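# Stow the scissor lift's tools in its guardrail tray

## Task

Put each tool lying on the scissor lift into the tray fixed to the lift's guardrail so that every part of it sits lower than the tray's rim. The job fails if any tool's bottom point drops by more than about a finger's width, if a tool released in mid-air has its centre drop more than about a finger's width, if anything is knocked off the lift's platform or below it (the platform is the work area), or if the robot falls or is left leaning.

## Robot and tools

ROBOT. A Rainbow Robotics RB-Y1: a base with two drive wheels and two rear casters (0.58 m wide, 0.10 m ahead of the wheel axle, 0.57 m behind it, 0.58 m sweep radius when spinning in place; it cannot move sideways), a torso with four joints (squat, shift, pitch, yaw), a head with pan and tilt, and two 7-joint arms ending in two-finger grippers. Each hand has a wrist camera in a case that juts out sideways and can strike things. Cameras: head_camera (896x504), left_wrist_camera and right_wrist_camera (644x364). Loose objects may occasionally get a small shove from outside.

FRAMES. Base frame: origin on the floor between the drive wheels, x forward, y left, z up, metres. left_hand and right_hand in results are points between the finger pads, 3 cm back from the tips; the fingers point along the hand's -z and close along its x. Printed hand positions can be off, more at long reach or under load. base_odometry is in the frame the base had at scene start, counts wheel turns only (slip looks like travel), heading in rad, positive leftward, -3.142 to 3.142.

move. One action per call; it may also just report state and images. Allowed combinations: base and/or joints (with optional min_time_s, contact_limits); target alone or with min_time_s; contact_limits alone.
- base: {x_m_s, turn_rad_s, for_s}, a velocity command, not a place. x_m_s forward speed, 0.005 to 0.4 m/s either sign or 0; turn_rad_s leftward turn rate, 0.02 to 1.509 either sign or 0; for_s 0.1 to 5 s. Omitted speeds are 0. Acceleration 0.4 m/s² (turns 0.5 rad/s²), so it coasts to a stop after for_s; distance is roughly speed x for_s. If |x| + 0.27|turn| exceeds 0.4, both shrink proportionally. The base does not stop on contact.
- joints: absolute targets keyed by joint name, radians (grippers in metres of opening, 0 to 0.1). Ranges: torso_squat_rad 0..1.2, torso_shift_rad -0.3..0.6, torso_pitch_rad -0.2..1.4 (positive leans forward), torso_yaw_rad -1.5..1.5 (positive left; raise both arms outward 0.2 rad or more first); shoulder_pitch ±2.356 (negative swings forward/up); left_shoulder_roll_rad 0..3.141, right_shoulder_roll_rad -3.141..0 (away from body); shoulder_yaw ±2.094 (positive left on both arms); elbow -2.617..0.01 (negative bends); forearm_roll ±3.141; wrist_pitch -1.57..1.919; hand_roll ±2.705; head_pan_rad ±0.523 (left positive), head_tilt_rad -0.35..1.57 (down positive). Torso combos must hold: squat+shift<=1.52; squat-shift+pitch<=1.57; shift+0.5pitch-0.4squat<=0.7; shift+0.3pitch-0.5squat<=0.39, else the torso stops partway as off_target.
- target: one absolute hand pose in the base frame: side "left"/"right", x, y, z in m (-3 to 3), quat_wxyz as printed in the hand lines. Solved once to joint angles, so the path can bow (over 0.1 m on big moves); chain short steps. Checked only against the robot's body.
- min_time_s: 0.1 to 8 s, lower bound on arm/head/torso motion duration.
- contact_limits: gripper current cap in mA, 200 to 672.5, per gripper key; lasts until changed; lower caps squeeze less.
- cameras: list of names or ["all"]; [] none. blocking: true (default) waits until everything rests; false returns in about 0.5 s while motion continues.
To grip, command an opening at least 0.005 m narrower than the object; then "off_target" or "done" is normal.

wait: seconds 0 to 10, returns state; ends early once running moves finish. stop: brakes all running motion. zoom_image: camera plus region [x0,y0,x1,y1] in pixels, at most 504x504, on the newest image. read_manual: licence texts only. finished_scene: scene = current scene number; ends the scene for good, so only call it when all tools are in the tray and will stay.

RESULTS. "move" is done or the worst status. Hand status: reached (within 10 mm and 2 degrees), short (with the error) or refused (with a reason). Joint/base words: moving, done, off_target (rested away, may still push), stopped, time_out, contact_stop (torso only), limit_stop_at_<name> (built-in limit or body-collision guard), not_followed (arm collision check withheld the targets; "joint command not followed" with a cause), torque_fault, limit_stop_at_motor_heat. A contact_stop or time_out freezes that whole group (torso, or one arm). A refused call, or an unrequested stop, cancels the rest of the reply's move/wait/finished_scene calls. on_its_own lists uncommanded behaviour. lidar_m: 12 ranges in m at 0.23 m height, first sector straight ahead, counter-clockwise; "-" means nothing. wheel_motors_off 1 means wheels disabled. motor_effort in percent per wheel (peak in brackets); a large reading at rest means pushing on something. Joint torques, external torques and wrist force/torque are offset and noisy estimates of loads.

AVOID. Dropping tools or opening the gripper above the tray; lower them until inside and below the rim first. Knocking items off the platform. Arms striking or squeezing each other (including grippers and camera cases); keep shoulder rolls about 0.5 rad outward when both reach forward. Driving into furniture, or catching the upper body on edges while wheels push (tipping). Heavy loads far forward. Contact torque at load limits (shoulders 65.8, elbow 33.8, wrist joints 23.5 N m) causes a 10 s halt; overheating from long holds or stretched arms causes an arm brake.

Each tool is called after "Emit:" in YAML: its name, and indented under it one key for each argument.

## Session

I'll start by looking at the scene.

Emit:
move:
  cameras: ["all"]

Scene clock: 0.00 s.
Joint torques (N m): no reading
External joint torques (N m): no reading
Wrist force (N): no reading
Wrist torque (N m): no reading
Wrist force, peak (N): no reading
base_odometry: x=+0.000 y=+0.000 heading=+0.000
lidar_m: 0.53 0.46 0.78 2.16 1.26 0.78 1.09 0.80 1.30 2.00 0.53 0.53
base_status: not commanded
joint_positions: torso_squat_rad=+0.350 torso_shift_rad=+0.000 torso_pitch_rad=+0.000 torso_yaw_rad=+0.000 left_shoulder_pitch_rad=-0.032 left_shoulder_roll_rad=+0.050 left_shoulder_yaw_rad=+0.042 left_elbow_rad=-0.299 left_forearm_roll_rad=+0.049 left_wrist_pitch_rad=-0.043 left_hand_roll_rad=+0.017 left_gripper_m=+0.099 right_shoulder_pitch_rad=+0.001 right_shoulder_roll_rad=-0.030 right_shoulder_yaw_rad=+0.010 right_elbow_rad=-0.200 right_forearm_roll_rad=-0.041 right_wrist_pitch_rad=+0.032 right_hand_roll_rad=+0.013 right_gripper_m=+0.101 head_pan_rad=+0.000 head_tilt_rad=+0.400
joint_status: not commanded
wheel_motors_off: 0
motor_effort: left_wheel=+2 right_wheel=-1
chest: x=-0.2280 y=+0.0009 z=+1.2475 quat_wxyz=(+1.000, -0.001, +0.000, +0.000) (m; base frame)
left_hand: x=-0.0512 y=+0.2624 z=+0.5865 quat_wxyz=(+0.981, +0.021, -0.186, +0.044) (m; base frame)
right_hand: x=-0.1388 y=-0.2419 z=+0.5677 quat_wxyz=(+0.996, -0.014, -0.083, -0.008) (m; base frame)
pictures: head_camera, left_wrist_camera, right_wrist_camera

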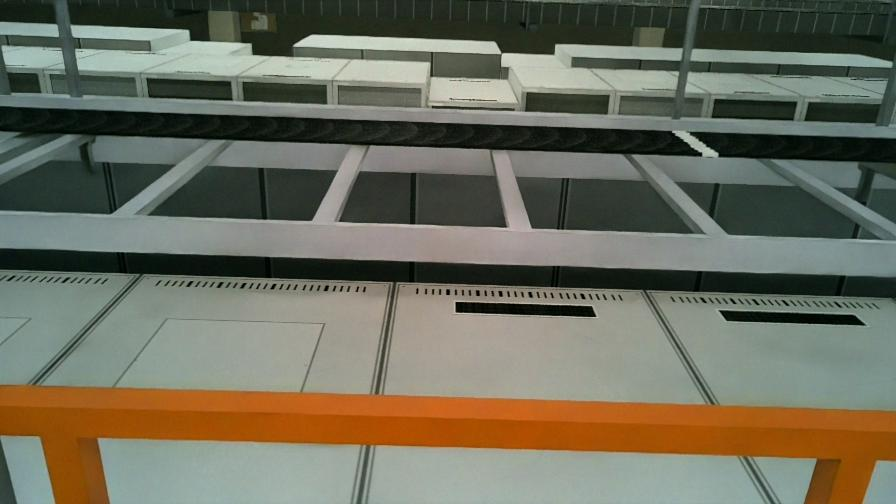

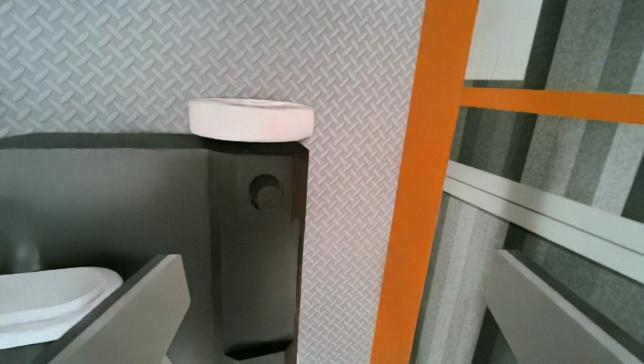

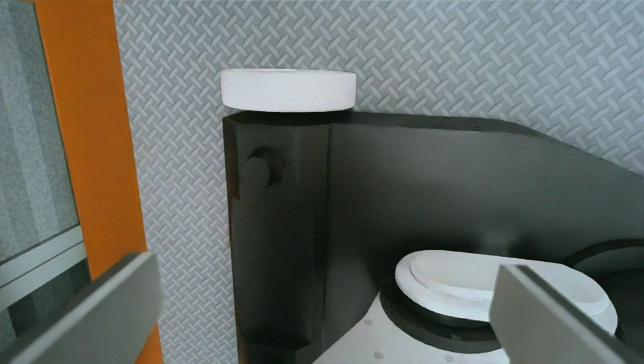

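Emit:
move:
  joints: {"head_tilt_rad": 0.9, "head_pan_rad": 0.0}
  cameras: ["head_camera"]

Emit:
move:
  joints: {"head_tilt_rad": 0.9, "head_pan_rad": 0.52}
  cameras: ["head_camera"]

Emit:
move:
  joints: {"head_tilt_rad": 0.9, "head_pan_rad": -0.52}
  cameras: ["head_camera"]

Emit:
move:
  joints: {"head_tilt_rad": 1.4, "head_pan_rad": 0.0}
  cameras: ["head_camera"]

Scene clock: 1.73 s.
Joint torques (N m): left_arm=[-3.84 1.25 0.28 -2.32 -0.19 -0.52 -0.17] | right_arm=[-2.32 -0.17 -0.1 -0.62 0.33 -0.21 -0.31]
External joint torques (N m): left_arm=[0.54 -0.52 0.1 0.2 -0.21 0.33 -0.15] | right_arm=[-0.14 1.21 -0.02 0.17 0.28 0.18 -0.32]
Wrist force (N): left_arm=[-2.4 1.8 -3.5] | right_arm=[0.8 -2.5 -4.8]
Wrist torque (N m): left_arm=[-0.15 -0.20 -0.32] | right_arm=[0.56 0.26 -0.12]
Wrist force, peak (N): left_arm=[-3.1 1.5 -4.1] | right_arm=[0.7 -2.8 -5.0]
move: done
base_odometry: x=+0.000 y=+0.000 heading=+0.000
lidar_m: 0.53 0.47 0.77 2.18 1.24 0.78 1.09 0.80 1.29 1.99 0.53 0.54
base_status: not commanded
joint_positions: torso_squat_rad=+0.350 torso_shift_rad=+0.000 torso_pitch_rad=+0.000 torso_yaw_rad=+0.000 left_shoulder_pitch_rad=-0.032 left_shoulder_roll_rad=+0.050 left_shoulder_yaw_rad=+0.042 left_elbow_rad=-0.299 left_forearm_roll_rad=+0.049 left_wrist_pitch_rad=-0.043 left_hand_roll_rad=+0.017 left_gripper_m=+0.099 right_shoulder_pitch_rad=+0.001 right_shoulder_roll_rad=-0.030 right_shoulder_yaw_rad=+0.010 right_elbow_rad=-0.200 right_forearm_roll_rad=-0.041 right_wrist_pitch_rad=+0.032 right_hand_roll_rad=+0.013 right_gripper_m=+0.101 head_pan_rad=+0.000 head_tilt_rad=+0.900
joint_status: all done
wheel_motors_off: 0
motor_effort: left_wheel=+2(2) right_wheel=+0(2)
chest: x=-0.2280 y=+0.0009 z=+1.2475 quat_wxyz=(+1.000, -0.001, +0.000, +0.000) (m; base frame)
left_hand: x=-0.0512 y=+0.2624 z=+0.5865 quat_wxyz=(+0.981, +0.021, -0.186, +0.044) (m; base frame)
right_hand: x=-0.1388 y=-0.2419 z=+0.5677 quat_wxyz=(+0.996, -0.014, -0.083, -0.008) (m; base frame)
pictures: head_camera

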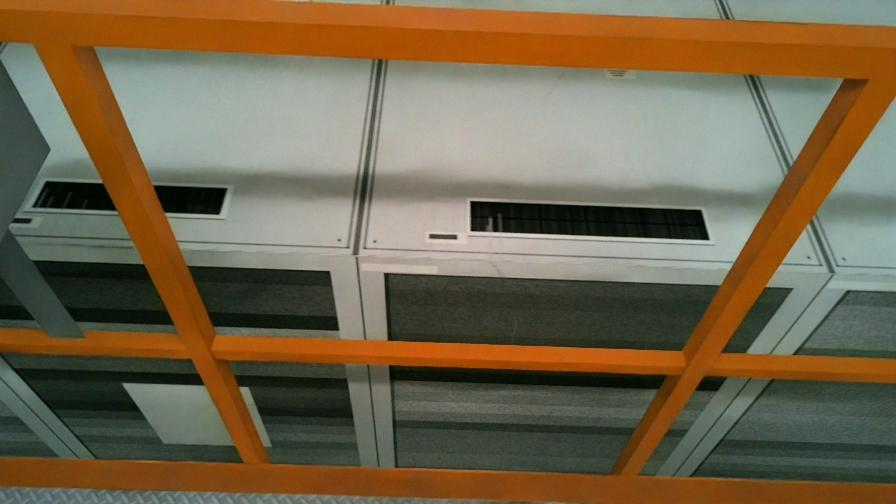

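Scene clock: 2.77 s.
Joint torques (N m): left_arm=[-3.78 1.85 -0.17 -2.58 -0.09 -0.63 -0.18] | right_arm=[-2.25 -0.66 -0.29 -0.53 0.13 -0.19 -0.25]
External joint torques (N m): left_arm=[0.6 0.08 -0.35 -0.05 -0.1 0.23 -0.16] | right_arm=[-0.07 0.73 -0.21 0.26 0.08 0.2 -0.26]
Wrist force (N): left_arm=[-2.4 1.3 -3.1] | right_arm=[0.7 -2.6 -5.1]
Wrist torque (N m): left_arm=[-0.10 -0.23 -0.29] | right_arm=[0.56 0.24 -0.12]
Wrist force, peak (N): left_arm=[-3.1 1.6 -3.9] | right_arm=[0.7 -2.7 -5.1]
move: done
base_odometry: x=+0.000 y=+0.000 heading=+0.000
lidar_m: 0.53 0.48 0.77 2.16 1.25 0.77 1.09 0.80 1.29 1.99 0.52 0.52
base_status: not commanded
joint_positions: torso_squat_rad=+0.350 torso_shift_rad=+0.000 torso_pitch_rad=+0.000 torso_yaw_rad=+0.000 left_shoulder_pitch_rad=-0.032 left_shoulder_roll_rad=+0.050 left_shoulder_yaw_rad=+0.042 left_elbow_rad=-0.299 left_forearm_roll_rad=+0.049 left_wrist_pitch_rad=-0.043 left_hand_roll_rad=+0.017 left_gripper_m=+0.099 right_shoulder_pitch_rad=+0.001 right_shoulder_roll_rad=-0.030 right_shoulder_yaw_rad=+0.010 right_elbow_rad=-0.200 right_forearm_roll_rad=-0.041 right_wrist_pitch_rad=+0.032 right_hand_roll_rad=+0.013 right_gripper_m=+0.101 head_pan_rad=+0.520 head_tilt_rad=+0.900
joint_status: all done
wheel_motors_off: 0
motor_effort: left_wheel=+2(2) right_wheel=+0(3)
chest: x=-0.2280 y=+0.0009 z=+1.2475 quat_wxyz=(+1.000, -0.001, +0.000, +0.000) (m; base frame)
left_hand: x=-0.0512 y=+0.2624 z=+0.5865 quat_wxyz=(+0.981, +0.021, -0.186, +0.044) (m; base frame)
right_hand: x=-0.1388 y=-0.2419 z=+0.5677 quat_wxyz=(+0.996, -0.014, -0.083, -0.008) (m; base frame)
pictures: head_camera

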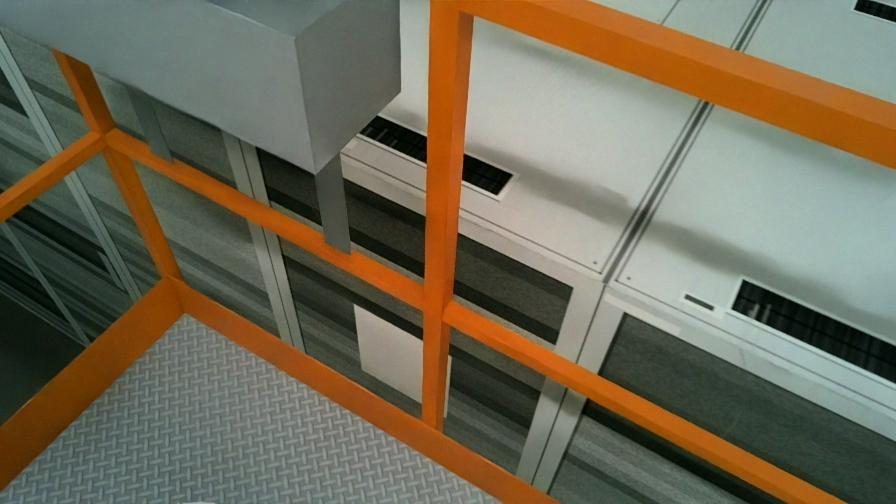

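Scene clock: 4.13 s.
Joint torques (N m): left_arm=[-3.63 1.89 0.37 -2.4 -0.09 -0.48 -0.14] | right_arm=[-2.28 -0.68 0.09 -0.68 0.34 -0.29 -0.13]
External joint torques (N m): left_arm=[0.75 0.12 0.19 0.13 -0.1 0.38 -0.12] | right_arm=[-0.1 0.7 0.17 0.1 0.29 0.1 -0.14]
Wrist force (N): left_arm=[-2.6 1.6 -4.5] | right_arm=[0.8 -2.8 -5.0]
Wrist torque (N m): left_arm=[-0.16 -0.23 -0.26] | right_arm=[0.60 0.26 -0.10]
Wrist force, peak (N): left_arm=[-2.9 1.8 -4.3] | right_arm=[0.8 -2.8 -5.1]
move: done
base_odometry: x=+0.000 y=+0.000 heading=+0.000
lidar_m: 0.52 0.48 0.77 2.17 1.26 0.77 1.10 0.79 1.30 2.00 0.52 0.54
base_status: not commanded
joint_positions: torso_squat_rad=+0.350 torso_shift_rad=+0.000 torso_pitch_rad=+0.000 torso_yaw_rad=+0.000 left_shoulder_pitch_rad=-0.032 left_shoulder_roll_rad=+0.050 left_shoulder_yaw_rad=+0.042 left_elbow_rad=-0.299 left_forearm_roll_rad=+0.049 left_wrist_pitch_rad=-0.043 left_hand_roll_rad=+0.017 left_gripper_m=+0.099 right_shoulder_pitch_rad=+0.001 right_shoulder_roll_rad=-0.030 right_shoulder_yaw_rad=+0.010 right_elbow_rad=-0.200 right_forearm_roll_rad=-0.041 right_wrist_pitch_rad=+0.032 right_hand_roll_rad=+0.013 right_gripper_m=+0.101 head_pan_rad=-0.520 head_tilt_rad=+0.900
joint_status: all done
wheel_motors_off: 0
motor_effort: left_wheel=+2(3) right_wheel=-1(2)
chest: x=-0.2280 y=+0.0009 z=+1.2475 quat_wxyz=(+1.000, -0.001, +0.000, +0.000) (m; base frame)
left_hand: x=-0.0512 y=+0.2624 z=+0.5865 quat_wxyz=(+0.981, +0.021, -0.186, +0.044) (m; base frame)
right_hand: x=-0.1388 y=-0.2419 z=+0.5677 quat_wxyz=(+0.996, -0.014, -0.083, -0.008) (m; base frame)
pictures: head_camera

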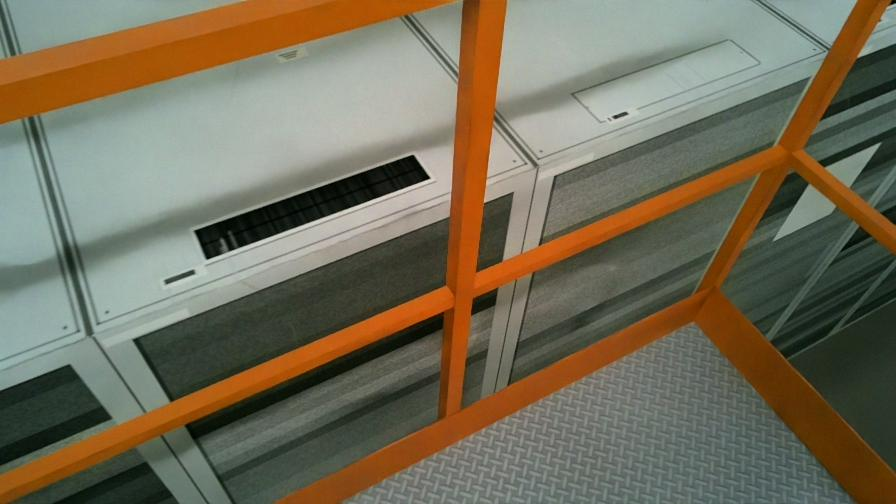

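Scene clock: 5.17 s.
Joint torques (N m): left_arm=[-4.01 1.98 0.21 -2.31 0.02 -0.63 -0.08] | right_arm=[-2.39 -0.97 0.47 -0.64 0.33 -0.3 -0.27]
External joint torques (N m): left_arm=[0.36 0.22 0.03 0.21 0.01 0.22 -0.06] | right_arm=[-0.21 0.42 0.55 0.15 0.28 0.08 -0.28]
Wrist force (N): left_arm=[-2.0 1.6 -3.8] | right_arm=[0.8 -2.7 -4.4]
Wrist torque (N m): left_arm=[-0.15 -0.16 -0.33] | right_arm=[0.57 0.25 -0.11]
Wrist force, peak (N): left_arm=[-3.1 1.5 -4.2] | right_arm=[0.8 -3.0 -5.0]
move: done
base_odometry: x=+0.000 y=+0.000 heading=+0.000
lidar_m: 0.53 0.48 0.77 2.17 1.25 0.77 1.09 0.79 1.29 1.98 0.52 0.53
base_status: not commanded
joint_positions: torso_squat_rad=+0.350 torso_shift_rad=+0.000 torso_pitch_rad=+0.000 torso_yaw_rad=+0.000 left_shoulder_pitch_rad=-0.032 left_shoulder_roll_rad=+0.050 left_shoulder_yaw_rad=+0.042 left_elbow_rad=-0.299 left_forearm_roll_rad=+0.049 left_wrist_pitch_rad=-0.043 left_hand_roll_rad=+0.017 left_gripper_m=+0.099 right_shoulder_pitch_rad=+0.001 right_shoulder_roll_rad=-0.030 right_shoulder_yaw_rad=+0.010 right_elbow_rad=-0.200 right_forearm_roll_rad=-0.041 right_wrist_pitch_rad=+0.032 right_hand_roll_rad=+0.013 right_gripper_m=+0.101 head_pan_rad=+0.000 head_tilt_rad=+1.400
joint_status: all done
wheel_motors_off: 0
motor_effort: left_wheel=+2(3) right_wheel=+0(3)
chest: x=-0.2280 y=+0.0009 z=+1.2475 quat_wxyz=(+1.000, -0.001, +0.000, +0.000) (m; base frame)
left_hand: x=-0.0512 y=+0.2624 z=+0.5865 quat_wxyz=(+0.981, +0.021, -0.186, +0.044) (m; base frame)
right_hand: x=-0.1388 y=-0.2419 z=+0.5677 quat_wxyz=(+0.996, -0.014, -0.083, -0.008) (m; base frame)
pictures: head_camera

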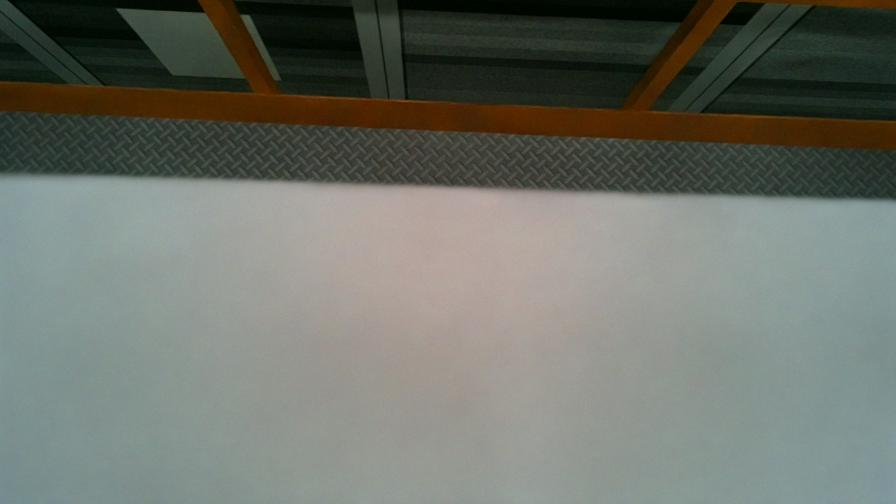

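Emit:
move:
  joints: {"left_shoulder_roll_rad": 0.35, "right_shoulder_roll_rad": -0.35, "head_tilt_rad": 0.6}
  cameras: []

Emit:
move:
  joints: {"torso_yaw_rad": 0.8, "head_pan_rad": 0.0, "head_tilt_rad": 0.7}
  cameras: ["head_camera", "left_wrist_camera", "right_wrist_camera"]

Scene clock: 9.83 s.
Joint torques (N m): left_arm=[-3.82 9.01 1.38 -2.68 0 -0.75 -0.23] | right_arm=[-2.11 -7.32 -0.63 -0.53 0.02 -0.29 -0.33]
External joint torques (N m): left_arm=[0.59 -1.43 0.07 -0.15 -0.07 0.11 -0.21] | right_arm=[0.08 3.23 0.22 0.18 -0.03 0.09 -0.34]
Wrist force (N): left_arm=[-2.8 -0.2 -3.3] | right_arm=[1.0 -0.9 -4.7]
Wrist torque (N m): left_arm=[-0.04 -0.24 -0.30] | right_arm=[0.49 0.27 -0.13]
Wrist force, peak (N): left_arm=[-2.7 1.8 -4.4] | right_arm=[1.0 -3.7 -4.7]
move: done
base_odometry: x=+0.000 y=+0.000 heading=+0.000
lidar_m: 0.52 0.48 0.77 2.18 1.24 0.77 1.09 0.80 1.30 2.00 0.52 0.53
base_status: not commanded
joint_positions: torso_squat_rad=+0.350 torso_shift_rad=+0.000 torso_pitch_rad=+0.000 torso_yaw_rad=+0.000 left_shoulder_pitch_rad=-0.032 left_shoulder_roll_rad=+0.350 left_shoulder_yaw_rad=+0.042 left_elbow_rad=-0.299 left_forearm_roll_rad=+0.049 left_wrist_pitch_rad=-0.043 left_hand_roll_rad=+0.017 left_gripper_m=+0.099 right_shoulder_pitch_rad=+0.001 right_shoulder_roll_rad=-0.350 right_shoulder_yaw_rad=+0.010 right_elbow_rad=-0.200 right_forearm_roll_rad=-0.041 right_wrist_pitch_rad=+0.032 right_hand_roll_rad=+0.013 right_gripper_m=+0.101 head_pan_rad=+0.000 head_tilt_rad=+0.600
joint_status: all done
wheel_motors_off: 0
motor_effort: left_wheel=+2(2) right_wheel=-1(3)
chest: x=-0.2280 y=+0.0009 z=+1.2475 quat_wxyz=(+1.000, -0.001, +0.000, +0.000) (m; base frame)
left_hand: x=-0.0503 y=+0.4814 z=+0.6328 quat_wxyz=(+0.966, +0.169, -0.192, +0.020) (m; base frame)
right_hand: x=-0.1388 y=-0.4798 z=+0.6134 quat_wxyz=(+0.982, -0.172, -0.084, +0.005) (m; base frame)
pictures: none
No camera images: "cameras" was empty.

Scene clock: 11.97 s.
Joint torques (N m): left_arm=[-4.19 9.53 1.2 -2.55 -0.04 -0.59 -0.15] | right_arm=[-1.68 -7.43 -0.3 -0.36 0.25 -0.3 -0.47]
External joint torques (N m): left_arm=[0.2 -0.92 -0.1 -0.02 -0.11 0.27 -0.13] | right_arm=[0.48 3.1 0.55 0.34 0.2 0.09 -0.48]
Wrist force (N): left_arm=[-2.8 0.6 -3.2] | right_arm=[0.8 -0.7 -4.5]
Wrist torque (N m): left_arm=[-0.11 -0.22 -0.34] | right_arm=[0.47 0.25 -0.13]
Wrist force, peak (N): left_arm=[-2.5 -0.3 -4.1] | right_arm=[1.1 -0.9 -4.8]
move: done
base_odometry: x=+0.000 y=+0.000 heading=+0.000
lidar_m: 0.53 0.48 0.77 2.18 1.25 0.77 1.09 0.79 1.30 1.99 0.52 0.53
base_status: not commanded
joint_positions: torso_squat_rad=+0.350 torso_shift_rad=+0.000 torso_pitch_rad=+0.000 torso_yaw_rad=+0.800 left_shoulder_pitch_rad=-0.032 left_shoulder_roll_rad=+0.350 left_shoulder_yaw_rad=+0.042 left_elbow_rad=-0.299 left_forearm_roll_rad=+0.049 left_wrist_pitch_rad=-0.043 left_hand_roll_rad=+0.017 left_gripper_m=+0.099 right_shoulder_pitch_rad=+0.001 right_shoulder_roll_rad=-0.350 right_shoulder_yaw_rad=+0.010 right_elbow_rad=-0.200 right_forearm_roll_rad=-0.041 right_wrist_pitch_rad=+0.032 right_hand_roll_rad=+0.013 right_gripper_m=+0.101 head_pan_rad=+0.000 head_tilt_rad=+0.700
joint_status: all done
wheel_motors_off: 0
motor_effort: left_wheel=+2(2) right_wheel=-2(4)
chest: x=-0.2280 y=+0.0009 z=+1.2475 quat_wxyz=(+0.921, -0.001, +0.000, +0.389) (m; base frame)
left_hand: x=-0.4494 y=+0.4629 z=+0.6328 quat_wxyz=(+0.882, +0.230, -0.111, +0.395) (m; base frame)
right_hand: x=+0.1785 y=-0.2701 z=+0.6132 quat_wxyz=(+0.902, -0.126, -0.144, +0.387) (m; base frame)
pictures: head_camera, left_wrist_camera, right_wrist_camera

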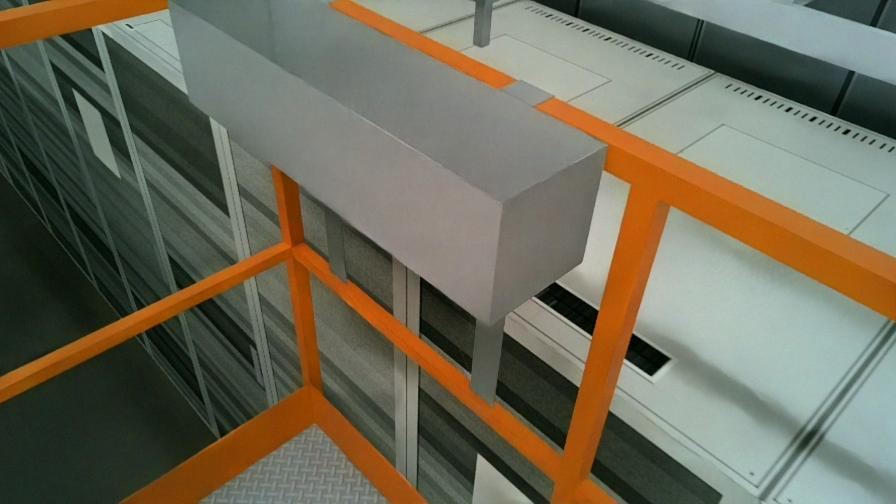

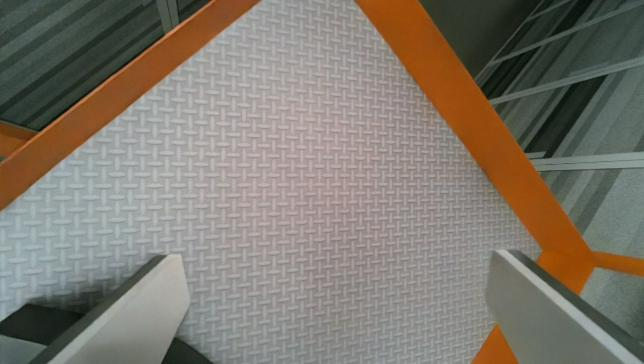

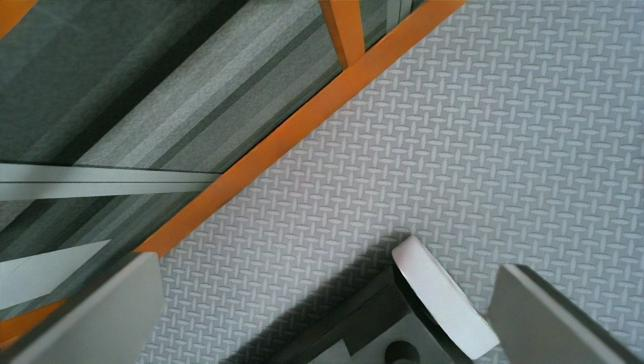

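Emit:
zoom_image:
  camera: "head_camera"
  region: [150, 0, 650, 350]

Emit:
move:
  joints: {"torso_yaw_rad": 0.8, "head_pan_rad": 0.0, "head_tilt_rad": 0.4}
  cameras: ["head_camera"]

Emit:
move:
  joints: {"torso_yaw_rad": 1.5, "head_pan_rad": 0.0, "head_tilt_rad": 0.6}
  cameras: ["head_camera", "left_wrist_camera", "right_wrist_camera"]

Emit:
move:
  joints: {"head_pan_rad": 0.52, "head_tilt_rad": 0.7}
  cameras: ["head_camera"]

Scaled by 1.008.

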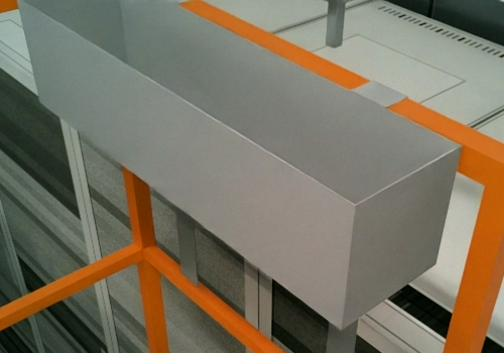

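Scene clock: 13.47 s.
Joint torques (N m): left_arm=[-4.06 8.88 1.09 -2.31 0.09 -0.76 -0.06] | right_arm=[-2.23 -7.34 -0.08 -0.35 0.18 -0.28 -0.32]
External joint torques (N m): left_arm=[0.33 -1.57 -0.22 0.22 0.02 0.1 -0.05] | right_arm=[-0.07 3.2 0.77 0.35 0.13 0.1 -0.33]
Wrist force (N): left_arm=[-3.0 0.0 -3.5] | right_arm=[0.9 -0.8 -4.4]
Wrist torque (N m): left_arm=[-0.02 -0.26 -0.31] | right_arm=[0.49 0.26 -0.13]
Wrist force, peak (N): left_arm=[-2.9 0.2 -3.9] | right_arm=[0.9 -1.0 -4.8]
move: done
base_odometry: x=+0.000 y=+0.000 heading=+0.000
lidar_m: 0.53 0.48 0.78 2.18 1.24 0.77 1.09 0.80 1.29 1.99 0.52 0.52
base_status: not commanded
joint_positions: torso_squat_rad=+0.350 torso_shift_rad=+0.000 torso_pitch_rad=+0.000 torso_yaw_rad=+0.800 left_shoulder_pitch_rad=-0.032 left_shoulder_roll_rad=+0.350 left_shoulder_yaw_rad=+0.042 left_elbow_rad=-0.299 left_forearm_roll_rad=+0.049 left_wrist_pitch_rad=-0.043 left_hand_roll_rad=+0.017 left_gripper_m=+0.099 right_shoulder_pitch_rad=+0.001 right_shoulder_roll_rad=-0.350 right_shoulder_yaw_rad=+0.010 right_elbow_rad=-0.200 right_forearm_roll_rad=-0.041 right_wrist_pitch_rad=+0.032 right_hand_roll_rad=+0.013 right_gripper_m=+0.101 head_pan_rad=+0.000 head_tilt_rad=+0.400
joint_status: all done
wheel_motors_off: 0
motor_effort: left_wheel=+2(2) right_wheel=-1(2)
chest: x=-0.2280 y=+0.0009 z=+1.2475 quat_wxyz=(+0.921, -0.001, +0.000, +0.389) (m; base frame)
left_hand: x=-0.4494 y=+0.4629 z=+0.6328 quat_wxyz=(+0.882, +0.230, -0.111, +0.395) (m; base frame)
right_hand: x=+0.1785 y=-0.2701 z=+0.6132 quat_wxyz=(+0.902, -0.126, -0.144, +0.387) (m; base frame)
pictures: head_camera

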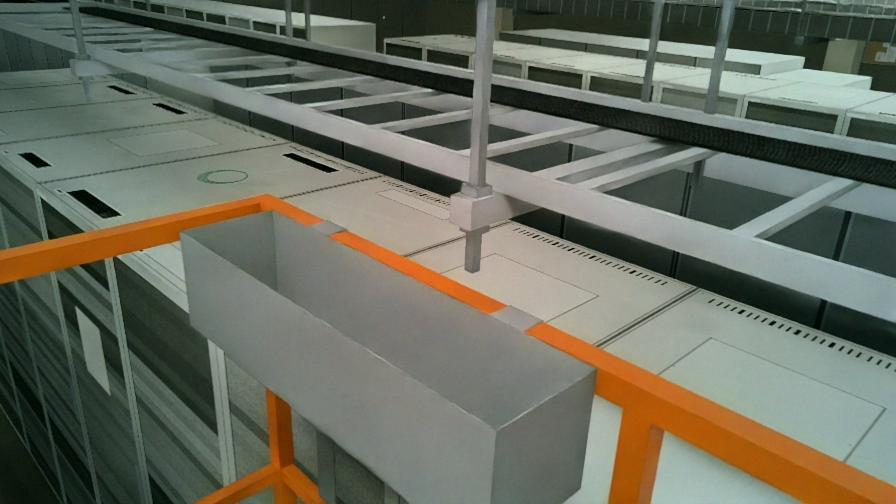

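Scene clock: 15.43 s.
Joint torques (N m): left_arm=[-4.05 9.7 1.25 -2.52 0.1 -0.66 -0.22] | right_arm=[-1.7 -7.68 -0.07 -0.5 0.1 -0.23 -0.23]
External joint torques (N m): left_arm=[0.33 -0.77 -0.06 0 0.03 0.2 -0.2] | right_arm=[0.46 2.83 0.78 0.19 0.05 0.15 -0.24]
Wrist force (N): left_arm=[-2.7 0.5 -2.6] | right_arm=[1.1 -0.6 -4.3]
Wrist torque (N m): left_arm=[-0.09 -0.22 -0.31] | right_arm=[0.44 0.28 -0.12]
Wrist force, peak (N): left_arm=[-3.0 0.0 -3.7] | right_arm=[0.6 -0.9 -4.8]
move: done
base_odometry: x=+0.000 y=+0.000 heading=+0.000
lidar_m: 0.53 0.48 0.78 2.18 1.25 0.76 1.09 0.79 1.30 1.99 0.53 0.53
base_status: not commanded
joint_positions: torso_squat_rad=+0.350 torso_shift_rad=+0.000 torso_pitch_rad=+0.000 torso_yaw_rad=+1.500 left_shoulder_pitch_rad=-0.032 left_shoulder_roll_rad=+0.350 left_shoulder_yaw_rad=+0.042 left_elbow_rad=-0.299 left_forearm_roll_rad=+0.049 left_wrist_pitch_rad=-0.043 left_hand_roll_rad=+0.017 left_gripper_m=+0.099 right_shoulder_pitch_rad=+0.001 right_shoulder_roll_rad=-0.350 right_shoulder_yaw_rad=+0.010 right_elbow_rad=-0.200 right_forearm_roll_rad=-0.041 right_wrist_pitch_rad=+0.032 right_hand_roll_rad=+0.013 right_gripper_m=+0.101 head_pan_rad=+0.000 head_tilt_rad=+0.600
joint_status: all done
wheel_motors_off: 0
motor_effort: left_wheel=+2(2) right_wheel=-1(3)
chest: x=-0.2280 y=+0.0009 z=+1.2475 quat_wxyz=(+0.732, +0.000, +0.000, +0.682) (m; base frame)
left_hand: x=-0.6954 y=+0.2114 z=+0.6331 quat_wxyz=(+0.693, +0.255, -0.025, +0.674) (m; base frame)
right_hand: x=+0.2571 y=+0.0553 z=+0.6128 quat_wxyz=(+0.714, -0.069, -0.178, +0.673) (m; base frame)
pictures: head_camera, left_wrist_camera, right_wrist_camera

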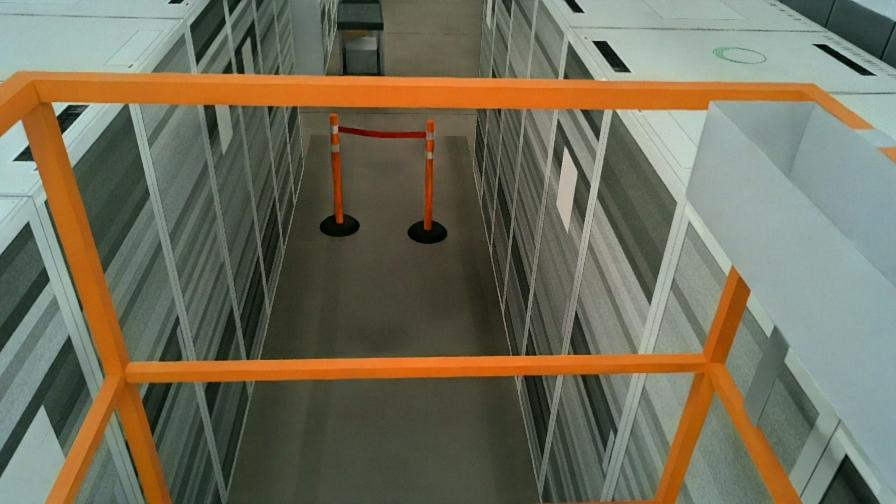

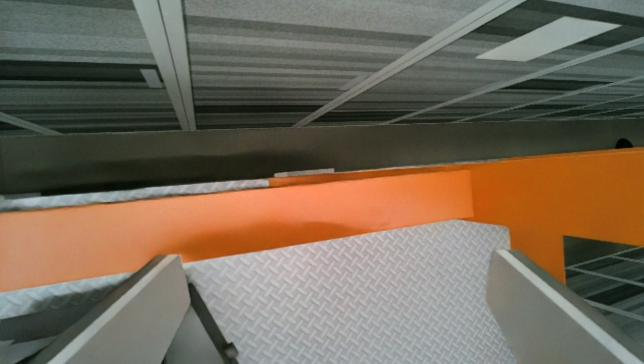

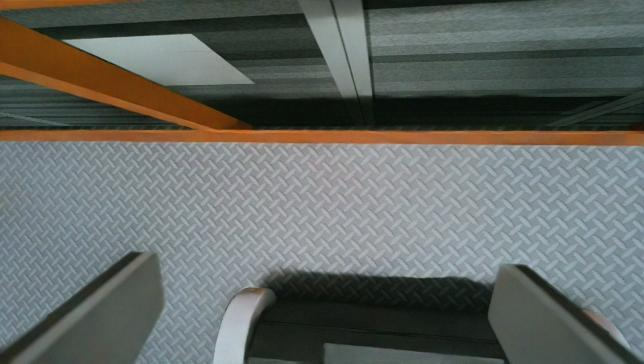

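Scene clock: 16.47 s.
Joint torques (N m): left_arm=[-4.14 9.22 0.92 -2.64 0.09 -0.53 0.08] | right_arm=[-1.71 -7.49 -0.27 -0.26 -0.01 -0.35 -0.08]
External joint torques (N m): left_arm=[0.24 -1.25 -0.39 -0.12 0.02 0.33 0.1] | right_arm=[0.45 3.03 0.58 0.44 -0.06 0.04 -0.08]
Wrist force (N): left_arm=[-2.3 0.0 -3.0] | right_arm=[1.0 -0.7 -4.5]
Wrist torque (N m): left_arm=[-0.06 -0.15 -0.31] | right_arm=[0.45 0.28 -0.14]
Wrist force, peak (N): left_arm=[-2.7 -0.7 -3.5] | right_arm=[0.7 -0.5 -4.8]
move: done
base_odometry: x=+0.000 y=+0.000 heading=+0.000
lidar_m: 0.53 0.48 0.78 2.17 1.25 0.77 1.09 0.80 1.29 2.00 0.52 0.53
base_status: not commanded
joint_positions: torso_squat_rad=+0.350 torso_shift_rad=+0.000 torso_pitch_rad=+0.000 torso_yaw_rad=+1.500 left_shoulder_pitch_rad=-0.032 left_shoulder_roll_rad=+0.350 left_shoulder_yaw_rad=+0.042 left_elbow_rad=-0.299 left_forearm_roll_rad=+0.049 left_wrist_pitch_rad=-0.043 left_hand_roll_rad=+0.017 left_gripper_m=+0.099 right_shoulder_pitch_rad=+0.001 right_shoulder_roll_rad=-0.350 right_shoulder_yaw_rad=+0.010 right_elbow_rad=-0.200 right_forearm_roll_rad=-0.041 right_wrist_pitch_rad=+0.032 right_hand_roll_rad=+0.013 right_gripper_m=+0.101 head_pan_rad=+0.520 head_tilt_rad=+0.700
joint_status: all done
wheel_motors_off: 0
motor_effort: left_wheel=+2(2) right_wheel=-1(3)
chest: x=-0.2280 y=+0.0009 z=+1.2475 quat_wxyz=(+0.732, +0.000, +0.000, +0.682) (m; base frame)
left_hand: x=-0.6954 y=+0.2114 z=+0.6331 quat_wxyz=(+0.693, +0.255, -0.025, +0.674) (m; base frame)
right_hand: x=+0.2571 y=+0.0553 z=+0.6128 quat_wxyz=(+0.714, -0.069, -0.178, +0.673) (m; base frame)
pictures: head_camera

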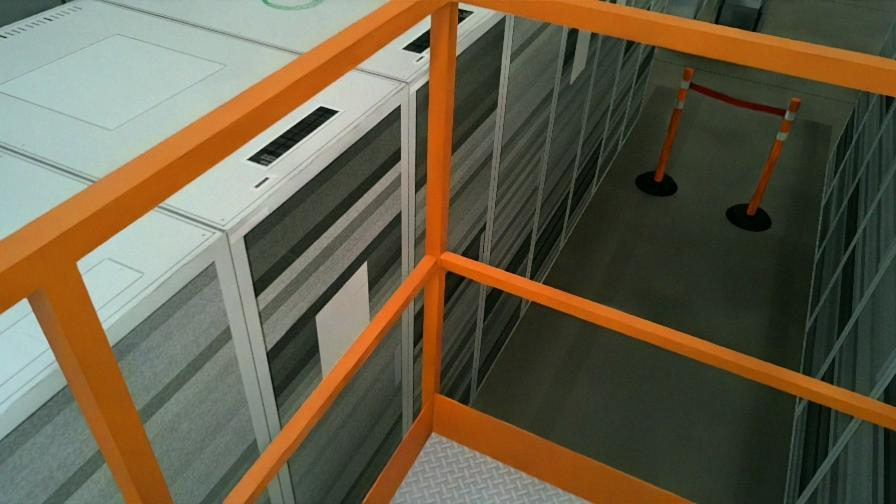

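Emit:
move:
  joints: {"torso_yaw_rad": -0.8, "head_pan_rad": 0.0, "head_tilt_rad": 0.6}
  cameras: ["head_camera", "left_wrist_camera", "right_wrist_camera"]

Emit:
move:
  joints: {"torso_yaw_rad": -1.5, "head_pan_rad": 0.0, "head_tilt_rad": 0.7}
  cameras: ["head_camera", "left_wrist_camera", "right_wrist_camera"]

Emit:
move:
  joints: {"head_pan_rad": -0.52, "head_tilt_rad": 0.7}
  cameras: ["head_camera"]

Emit:
move:
  joints: {"head_pan_rad": -0.52, "head_tilt_rad": 1.2}
  cameras: ["head_camera"]

Scene clock: 22.07 s.
Joint torques (N m): left_arm=[-3.72 9.32 0.9 -2.28 -0.02 -0.52 -0.07] | right_arm=[-2.87 -7.54 0.05 -0.41 0.2 -0.32 -0.39]
External joint torques (N m): left_arm=[0.72 -1.13 -0.41 0.26 -0.09 0.34 -0.05] | right_arm=[-0.67 2.99 0.89 0.3 0.15 0.06 -0.4]
Wrist force (N): left_arm=[-2.5 0.7 -2.4] | right_arm=[0.9 -0.8 -4.3]
Wrist torque (N m): left_arm=[-0.10 -0.22 -0.29] | right_arm=[0.46 0.27 -0.13]
Wrist force, peak (N): left_arm=[-3.3 0.7 -3.5] | right_arm=[1.3 -1.0 -4.8]
move: done
base_odometry: x=+0.000 y=+0.000 heading=+0.000
lidar_m: 0.53 0.48 0.77 2.18 1.26 0.77 1.10 0.79 1.29 2.00 0.52 0.54
base_status: not commanded
joint_positions: torso_squat_rad=+0.350 torso_shift_rad=+0.000 torso_pitch_rad=+0.000 torso_yaw_rad=-0.800 left_shoulder_pitch_rad=-0.032 left_shoulder_roll_rad=+0.350 left_shoulder_yaw_rad=+0.042 left_elbow_rad=-0.299 left_forearm_roll_rad=+0.049 left_wrist_pitch_rad=-0.043 left_hand_roll_rad=+0.017 left_gripper_m=+0.099 right_shoulder_pitch_rad=+0.001 right_shoulder_roll_rad=-0.350 right_shoulder_yaw_rad=+0.010 right_elbow_rad=-0.200 right_forearm_roll_rad=-0.041 right_wrist_pitch_rad=+0.032 right_hand_roll_rad=+0.013 right_gripper_m=+0.101 head_pan_rad=+0.000 head_tilt_rad=+0.600
joint_status: all done
wheel_motors_off: 0
motor_effort: left_wheel=+2(3) right_wheel=+1(3)
chest: x=-0.2280 y=+0.0009 z=+1.2475 quat_wxyz=(+0.921, -0.001, +0.000, -0.389) (m; base frame)
left_hand: x=+0.2411 y=+0.2077 z=+0.6331 quat_wxyz=(+0.898, +0.080, -0.243, -0.357) (m; base frame)
right_hand: x=-0.5102 y=-0.3981 z=+0.6133 quat_wxyz=(+0.906, -0.191, -0.010, -0.377) (m; base frame)
pictures: head_camera, left_wrist_camera, right_wrist_camera

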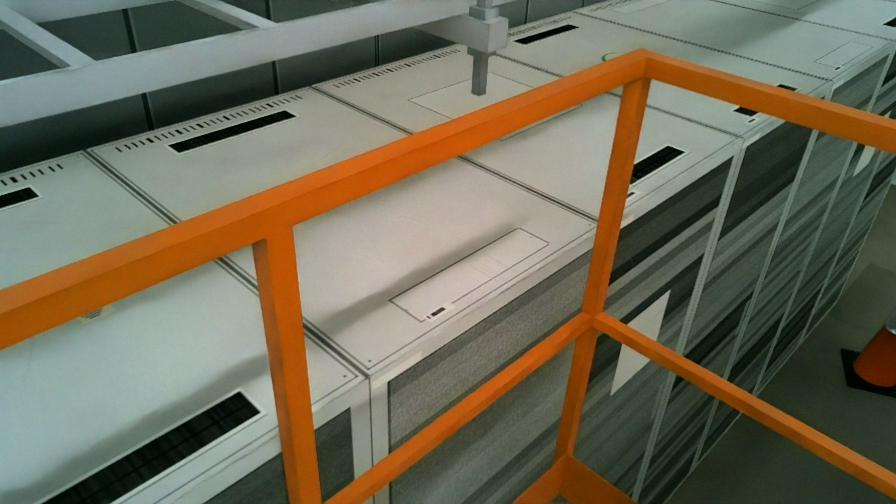

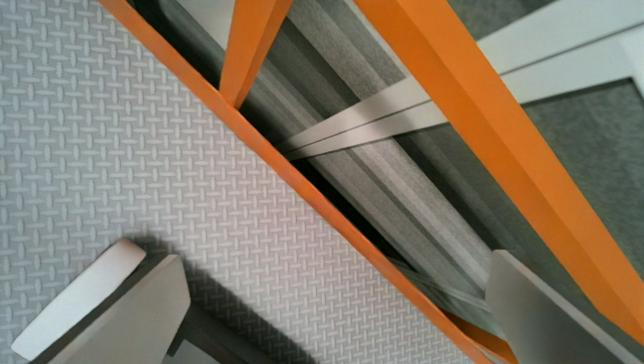

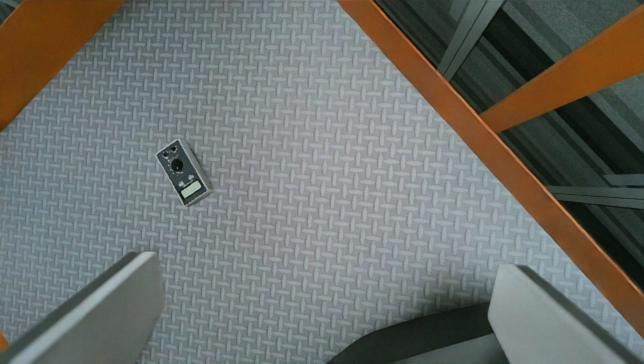

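Scene clock: 24.03 s.
Joint torques (N m): left_arm=[-3.29 9.88 1.22 -2.1 -0.05 -0.6 -0.04] | right_arm=[-3.1 -7.73 -1.16 -0.72 0.28 -0.48 -0.19]
External joint torques (N m): left_arm=[1.15 -0.59 -0.08 0.45 -0.12 0.27 -0.03] | right_arm=[-0.89 2.78 -0.32 -0.01 0.22 -0.1 -0.2]
Wrist force (N): left_arm=[-2.7 0.1 -3.3] | right_arm=[0.8 -0.5 -4.4]
Wrist torque (N m): left_arm=[-0.03 -0.25 -0.33] | right_arm=[0.43 0.26 -0.10]
Wrist force, peak (N): left_arm=[-3.0 0.2 -3.6] | right_arm=[0.7 -0.8 -4.8]
move: done
base_odometry: x=+0.000 y=+0.000 heading=+0.000
lidar_m: 0.53 0.49 0.77 2.16 1.25 0.77 1.08 0.80 1.29 2.00 0.52 0.53
base_status: not commanded
joint_positions: torso_squat_rad=+0.350 torso_shift_rad=+0.000 torso_pitch_rad=+0.000 torso_yaw_rad=-1.499 left_shoulder_pitch_rad=-0.032 left_shoulder_roll_rad=+0.350 left_shoulder_yaw_rad=+0.042 left_elbow_rad=-0.299 left_forearm_roll_rad=+0.049 left_wrist_pitch_rad=-0.043 left_hand_roll_rad=+0.017 left_gripper_m=+0.099 right_shoulder_pitch_rad=+0.001 right_shoulder_roll_rad=-0.350 right_shoulder_yaw_rad=+0.010 right_elbow_rad=-0.200 right_forearm_roll_rad=-0.041 right_wrist_pitch_rad=+0.032 right_hand_roll_rad=+0.013 right_gripper_m=+0.101 head_pan_rad=+0.000 head_tilt_rad=+0.700
joint_status: all done
wheel_motors_off: 0
motor_effort: left_wheel=+2(3) right_wheel=+0(3)
chest: x=-0.2280 y=+0.0009 z=+1.2475 quat_wxyz=(+0.732, +0.000, +0.000, -0.681) (m; base frame)
left_hand: x=+0.2646 y=-0.1428 z=+0.6335 quat_wxyz=(+0.721, -0.008, -0.257, -0.643) (m; base frame)
right_hand: x=-0.7004 y=-0.1230 z=+0.6130 quat_wxyz=(+0.722, -0.183, +0.055, -0.665) (m; base frame)
pictures: head_camera, left_wrist_camera, right_wrist_camera

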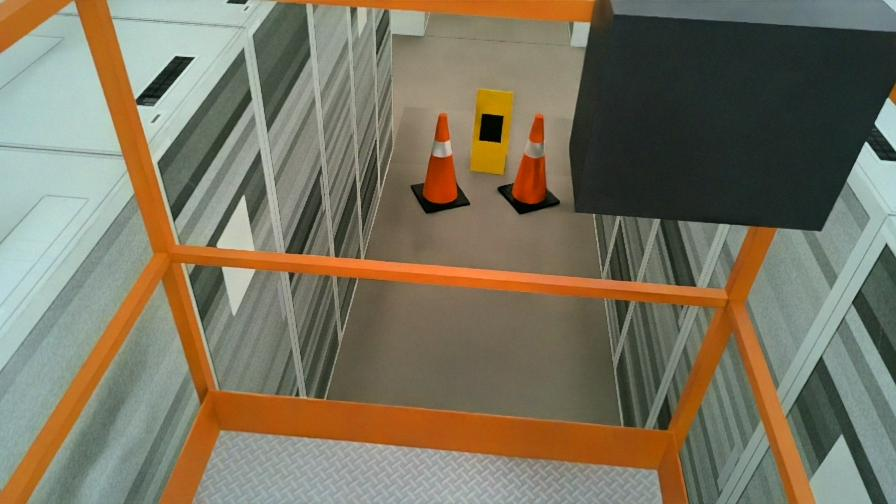

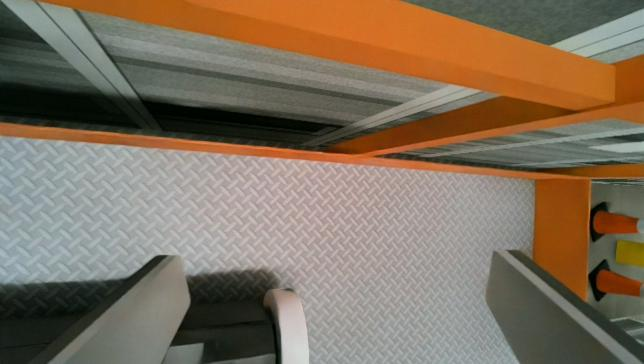

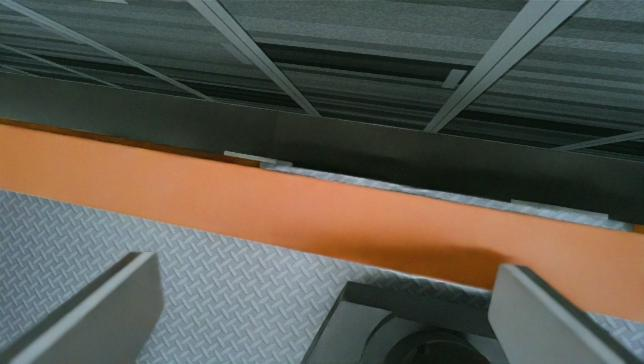

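Scene clock: 25.07 s.
Joint torques (N m): left_arm=[-3.6 9.29 1.28 -2.27 0.02 -0.47 -0.14] | right_arm=[-2.6 -7.73 -0.69 -0.55 0.26 -0.24 -0.2]
External joint torques (N m): left_arm=[0.84 -1.18 -0.03 0.28 -0.05 0.39 -0.13] | right_arm=[-0.38 2.79 0.16 0.17 0.2 0.15 -0.2]
Wrist force (N): left_arm=[-2.9 0.4 -3.4] | right_arm=[0.9 -0.5 -4.4]
Wrist torque (N m): left_arm=[-0.08 -0.27 -0.34] | right_arm=[0.45 0.28 -0.11]
Wrist force, peak (N): left_arm=[-2.9 0.4 -3.4] | right_arm=[0.7 -0.8 -4.7]
move: done
base_odometry: x=+0.000 y=+0.000 heading=+0.000
lidar_m: 0.52 0.48 0.78 2.17 1.25 0.78 1.09 0.80 1.29 1.99 0.53 0.52
base_status: not commanded
joint_positions: torso_squat_rad=+0.350 torso_shift_rad=+0.000 torso_pitch_rad=+0.000 torso_yaw_rad=-1.499 left_shoulder_pitch_rad=-0.032 left_shoulder_roll_rad=+0.350 left_shoulder_yaw_rad=+0.042 left_elbow_rad=-0.299 left_forearm_roll_rad=+0.049 left_wrist_pitch_rad=-0.043 left_hand_roll_rad=+0.017 left_gripper_m=+0.099 right_shoulder_pitch_rad=+0.001 right_shoulder_roll_rad=-0.350 right_shoulder_yaw_rad=+0.010 right_elbow_rad=-0.200 right_forearm_roll_rad=-0.041 right_wrist_pitch_rad=+0.032 right_hand_roll_rad=+0.013 right_gripper_m=+0.101 head_pan_rad=-0.520 head_tilt_rad=+0.700
joint_status: all done
wheel_motors_off: 0
motor_effort: left_wheel=+2(2) right_wheel=-1(3)
chest: x=-0.2280 y=+0.0009 z=+1.2475 quat_wxyz=(+0.732, +0.000, +0.000, -0.681) (m; base frame)
left_hand: x=+0.2646 y=-0.1428 z=+0.6335 quat_wxyz=(+0.721, -0.008, -0.257, -0.643) (m; base frame)
right_hand: x=-0.7004 y=-0.1230 z=+0.6130 quat_wxyz=(+0.722, -0.183, +0.055, -0.665) (m; base frame)
pictures: head_camera

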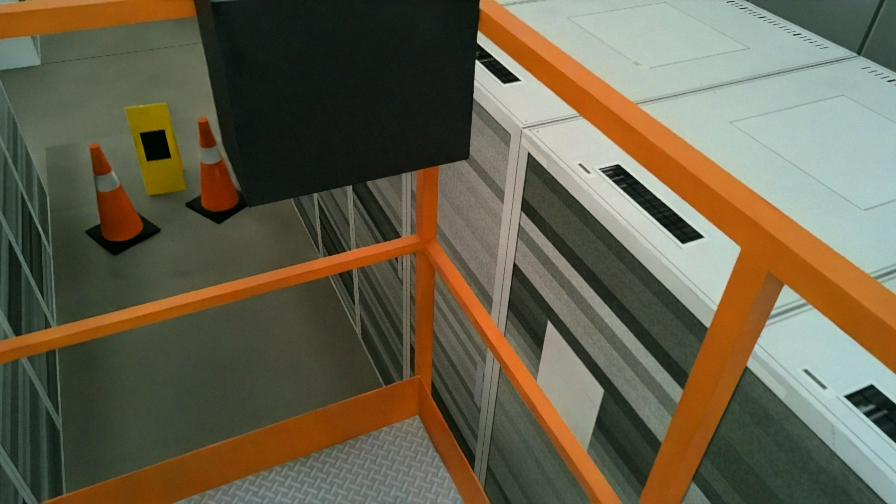

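Scene clock: 26.07 s.
Joint torques (N m): left_arm=[-3.57 9.65 1.57 -2.27 -0.13 -0.65 -0.11] | right_arm=[-3.2 -7.64 -0.54 -0.66 0.24 -0.3 -0.37]
External joint torques (N m): left_arm=[0.88 -0.82 0.26 0.28 -0.2 0.22 -0.09] | right_arm=[-0.99 2.87 0.31 0.05 0.18 0.08 -0.38]
Wrist force (N): left_arm=[-2.2 -0.1 -3.0] | right_arm=[1.1 -0.8 -4.5]
Wrist torque (N m): left_arm=[-0.01 -0.14 -0.33] | right_arm=[0.47 0.29 -0.11]
Wrist force, peak (N): left_arm=[-2.8 0.9 -3.7] | right_arm=[0.9 -1.1 -4.9]
move: done
base_odometry: x=+0.000 y=+0.000 heading=+0.000
lidar_m: 0.53 0.49 0.78 2.17 1.25 0.77 1.09 0.80 1.30 1.99 0.52 0.53
base_status: not commanded
joint_positions: torso_squat_rad=+0.350 torso_shift_rad=+0.000 torso_pitch_rad=+0.000 torso_yaw_rad=-1.499 left_shoulder_pitch_rad=-0.032 left_shoulder_roll_rad=+0.350 left_shoulder_yaw_rad=+0.042 left_elbow_rad=-0.299 left_forearm_roll_rad=+0.049 left_wrist_pitch_rad=-0.043 left_hand_roll_rad=+0.017 left_gripper_m=+0.099 right_shoulder_pitch_rad=+0.001 right_shoulder_roll_rad=-0.350 right_shoulder_yaw_rad=+0.010 right_elbow_rad=-0.200 right_forearm_roll_rad=-0.041 right_wrist_pitch_rad=+0.032 right_hand_roll_rad=+0.013 right_gripper_m=+0.101 head_pan_rad=-0.520 head_tilt_rad=+1.200
joint_status: all done
wheel_motors_off: 0
motor_effort: left_wheel=+2(2) right_wheel=-1(2)
chest: x=-0.2280 y=+0.0009 z=+1.2475 quat_wxyz=(+0.732, +0.000, +0.000, -0.681) (m; base frame)
left_hand: x=+0.2646 y=-0.1428 z=+0.6335 quat_wxyz=(+0.721, -0.008, -0.257, -0.643) (m; base frame)
right_hand: x=-0.7004 y=-0.1230 z=+0.6130 quat_wxyz=(+0.722, -0.183, +0.055, -0.665) (m; base frame)
pictures: head_camera

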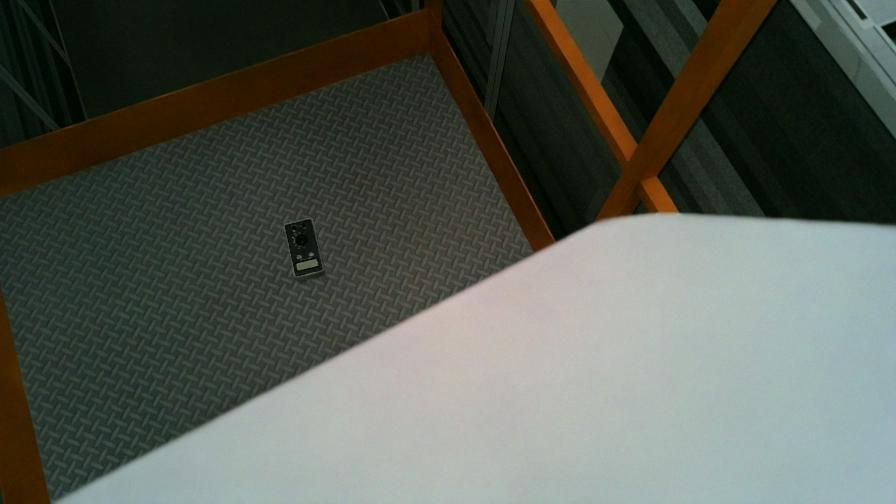

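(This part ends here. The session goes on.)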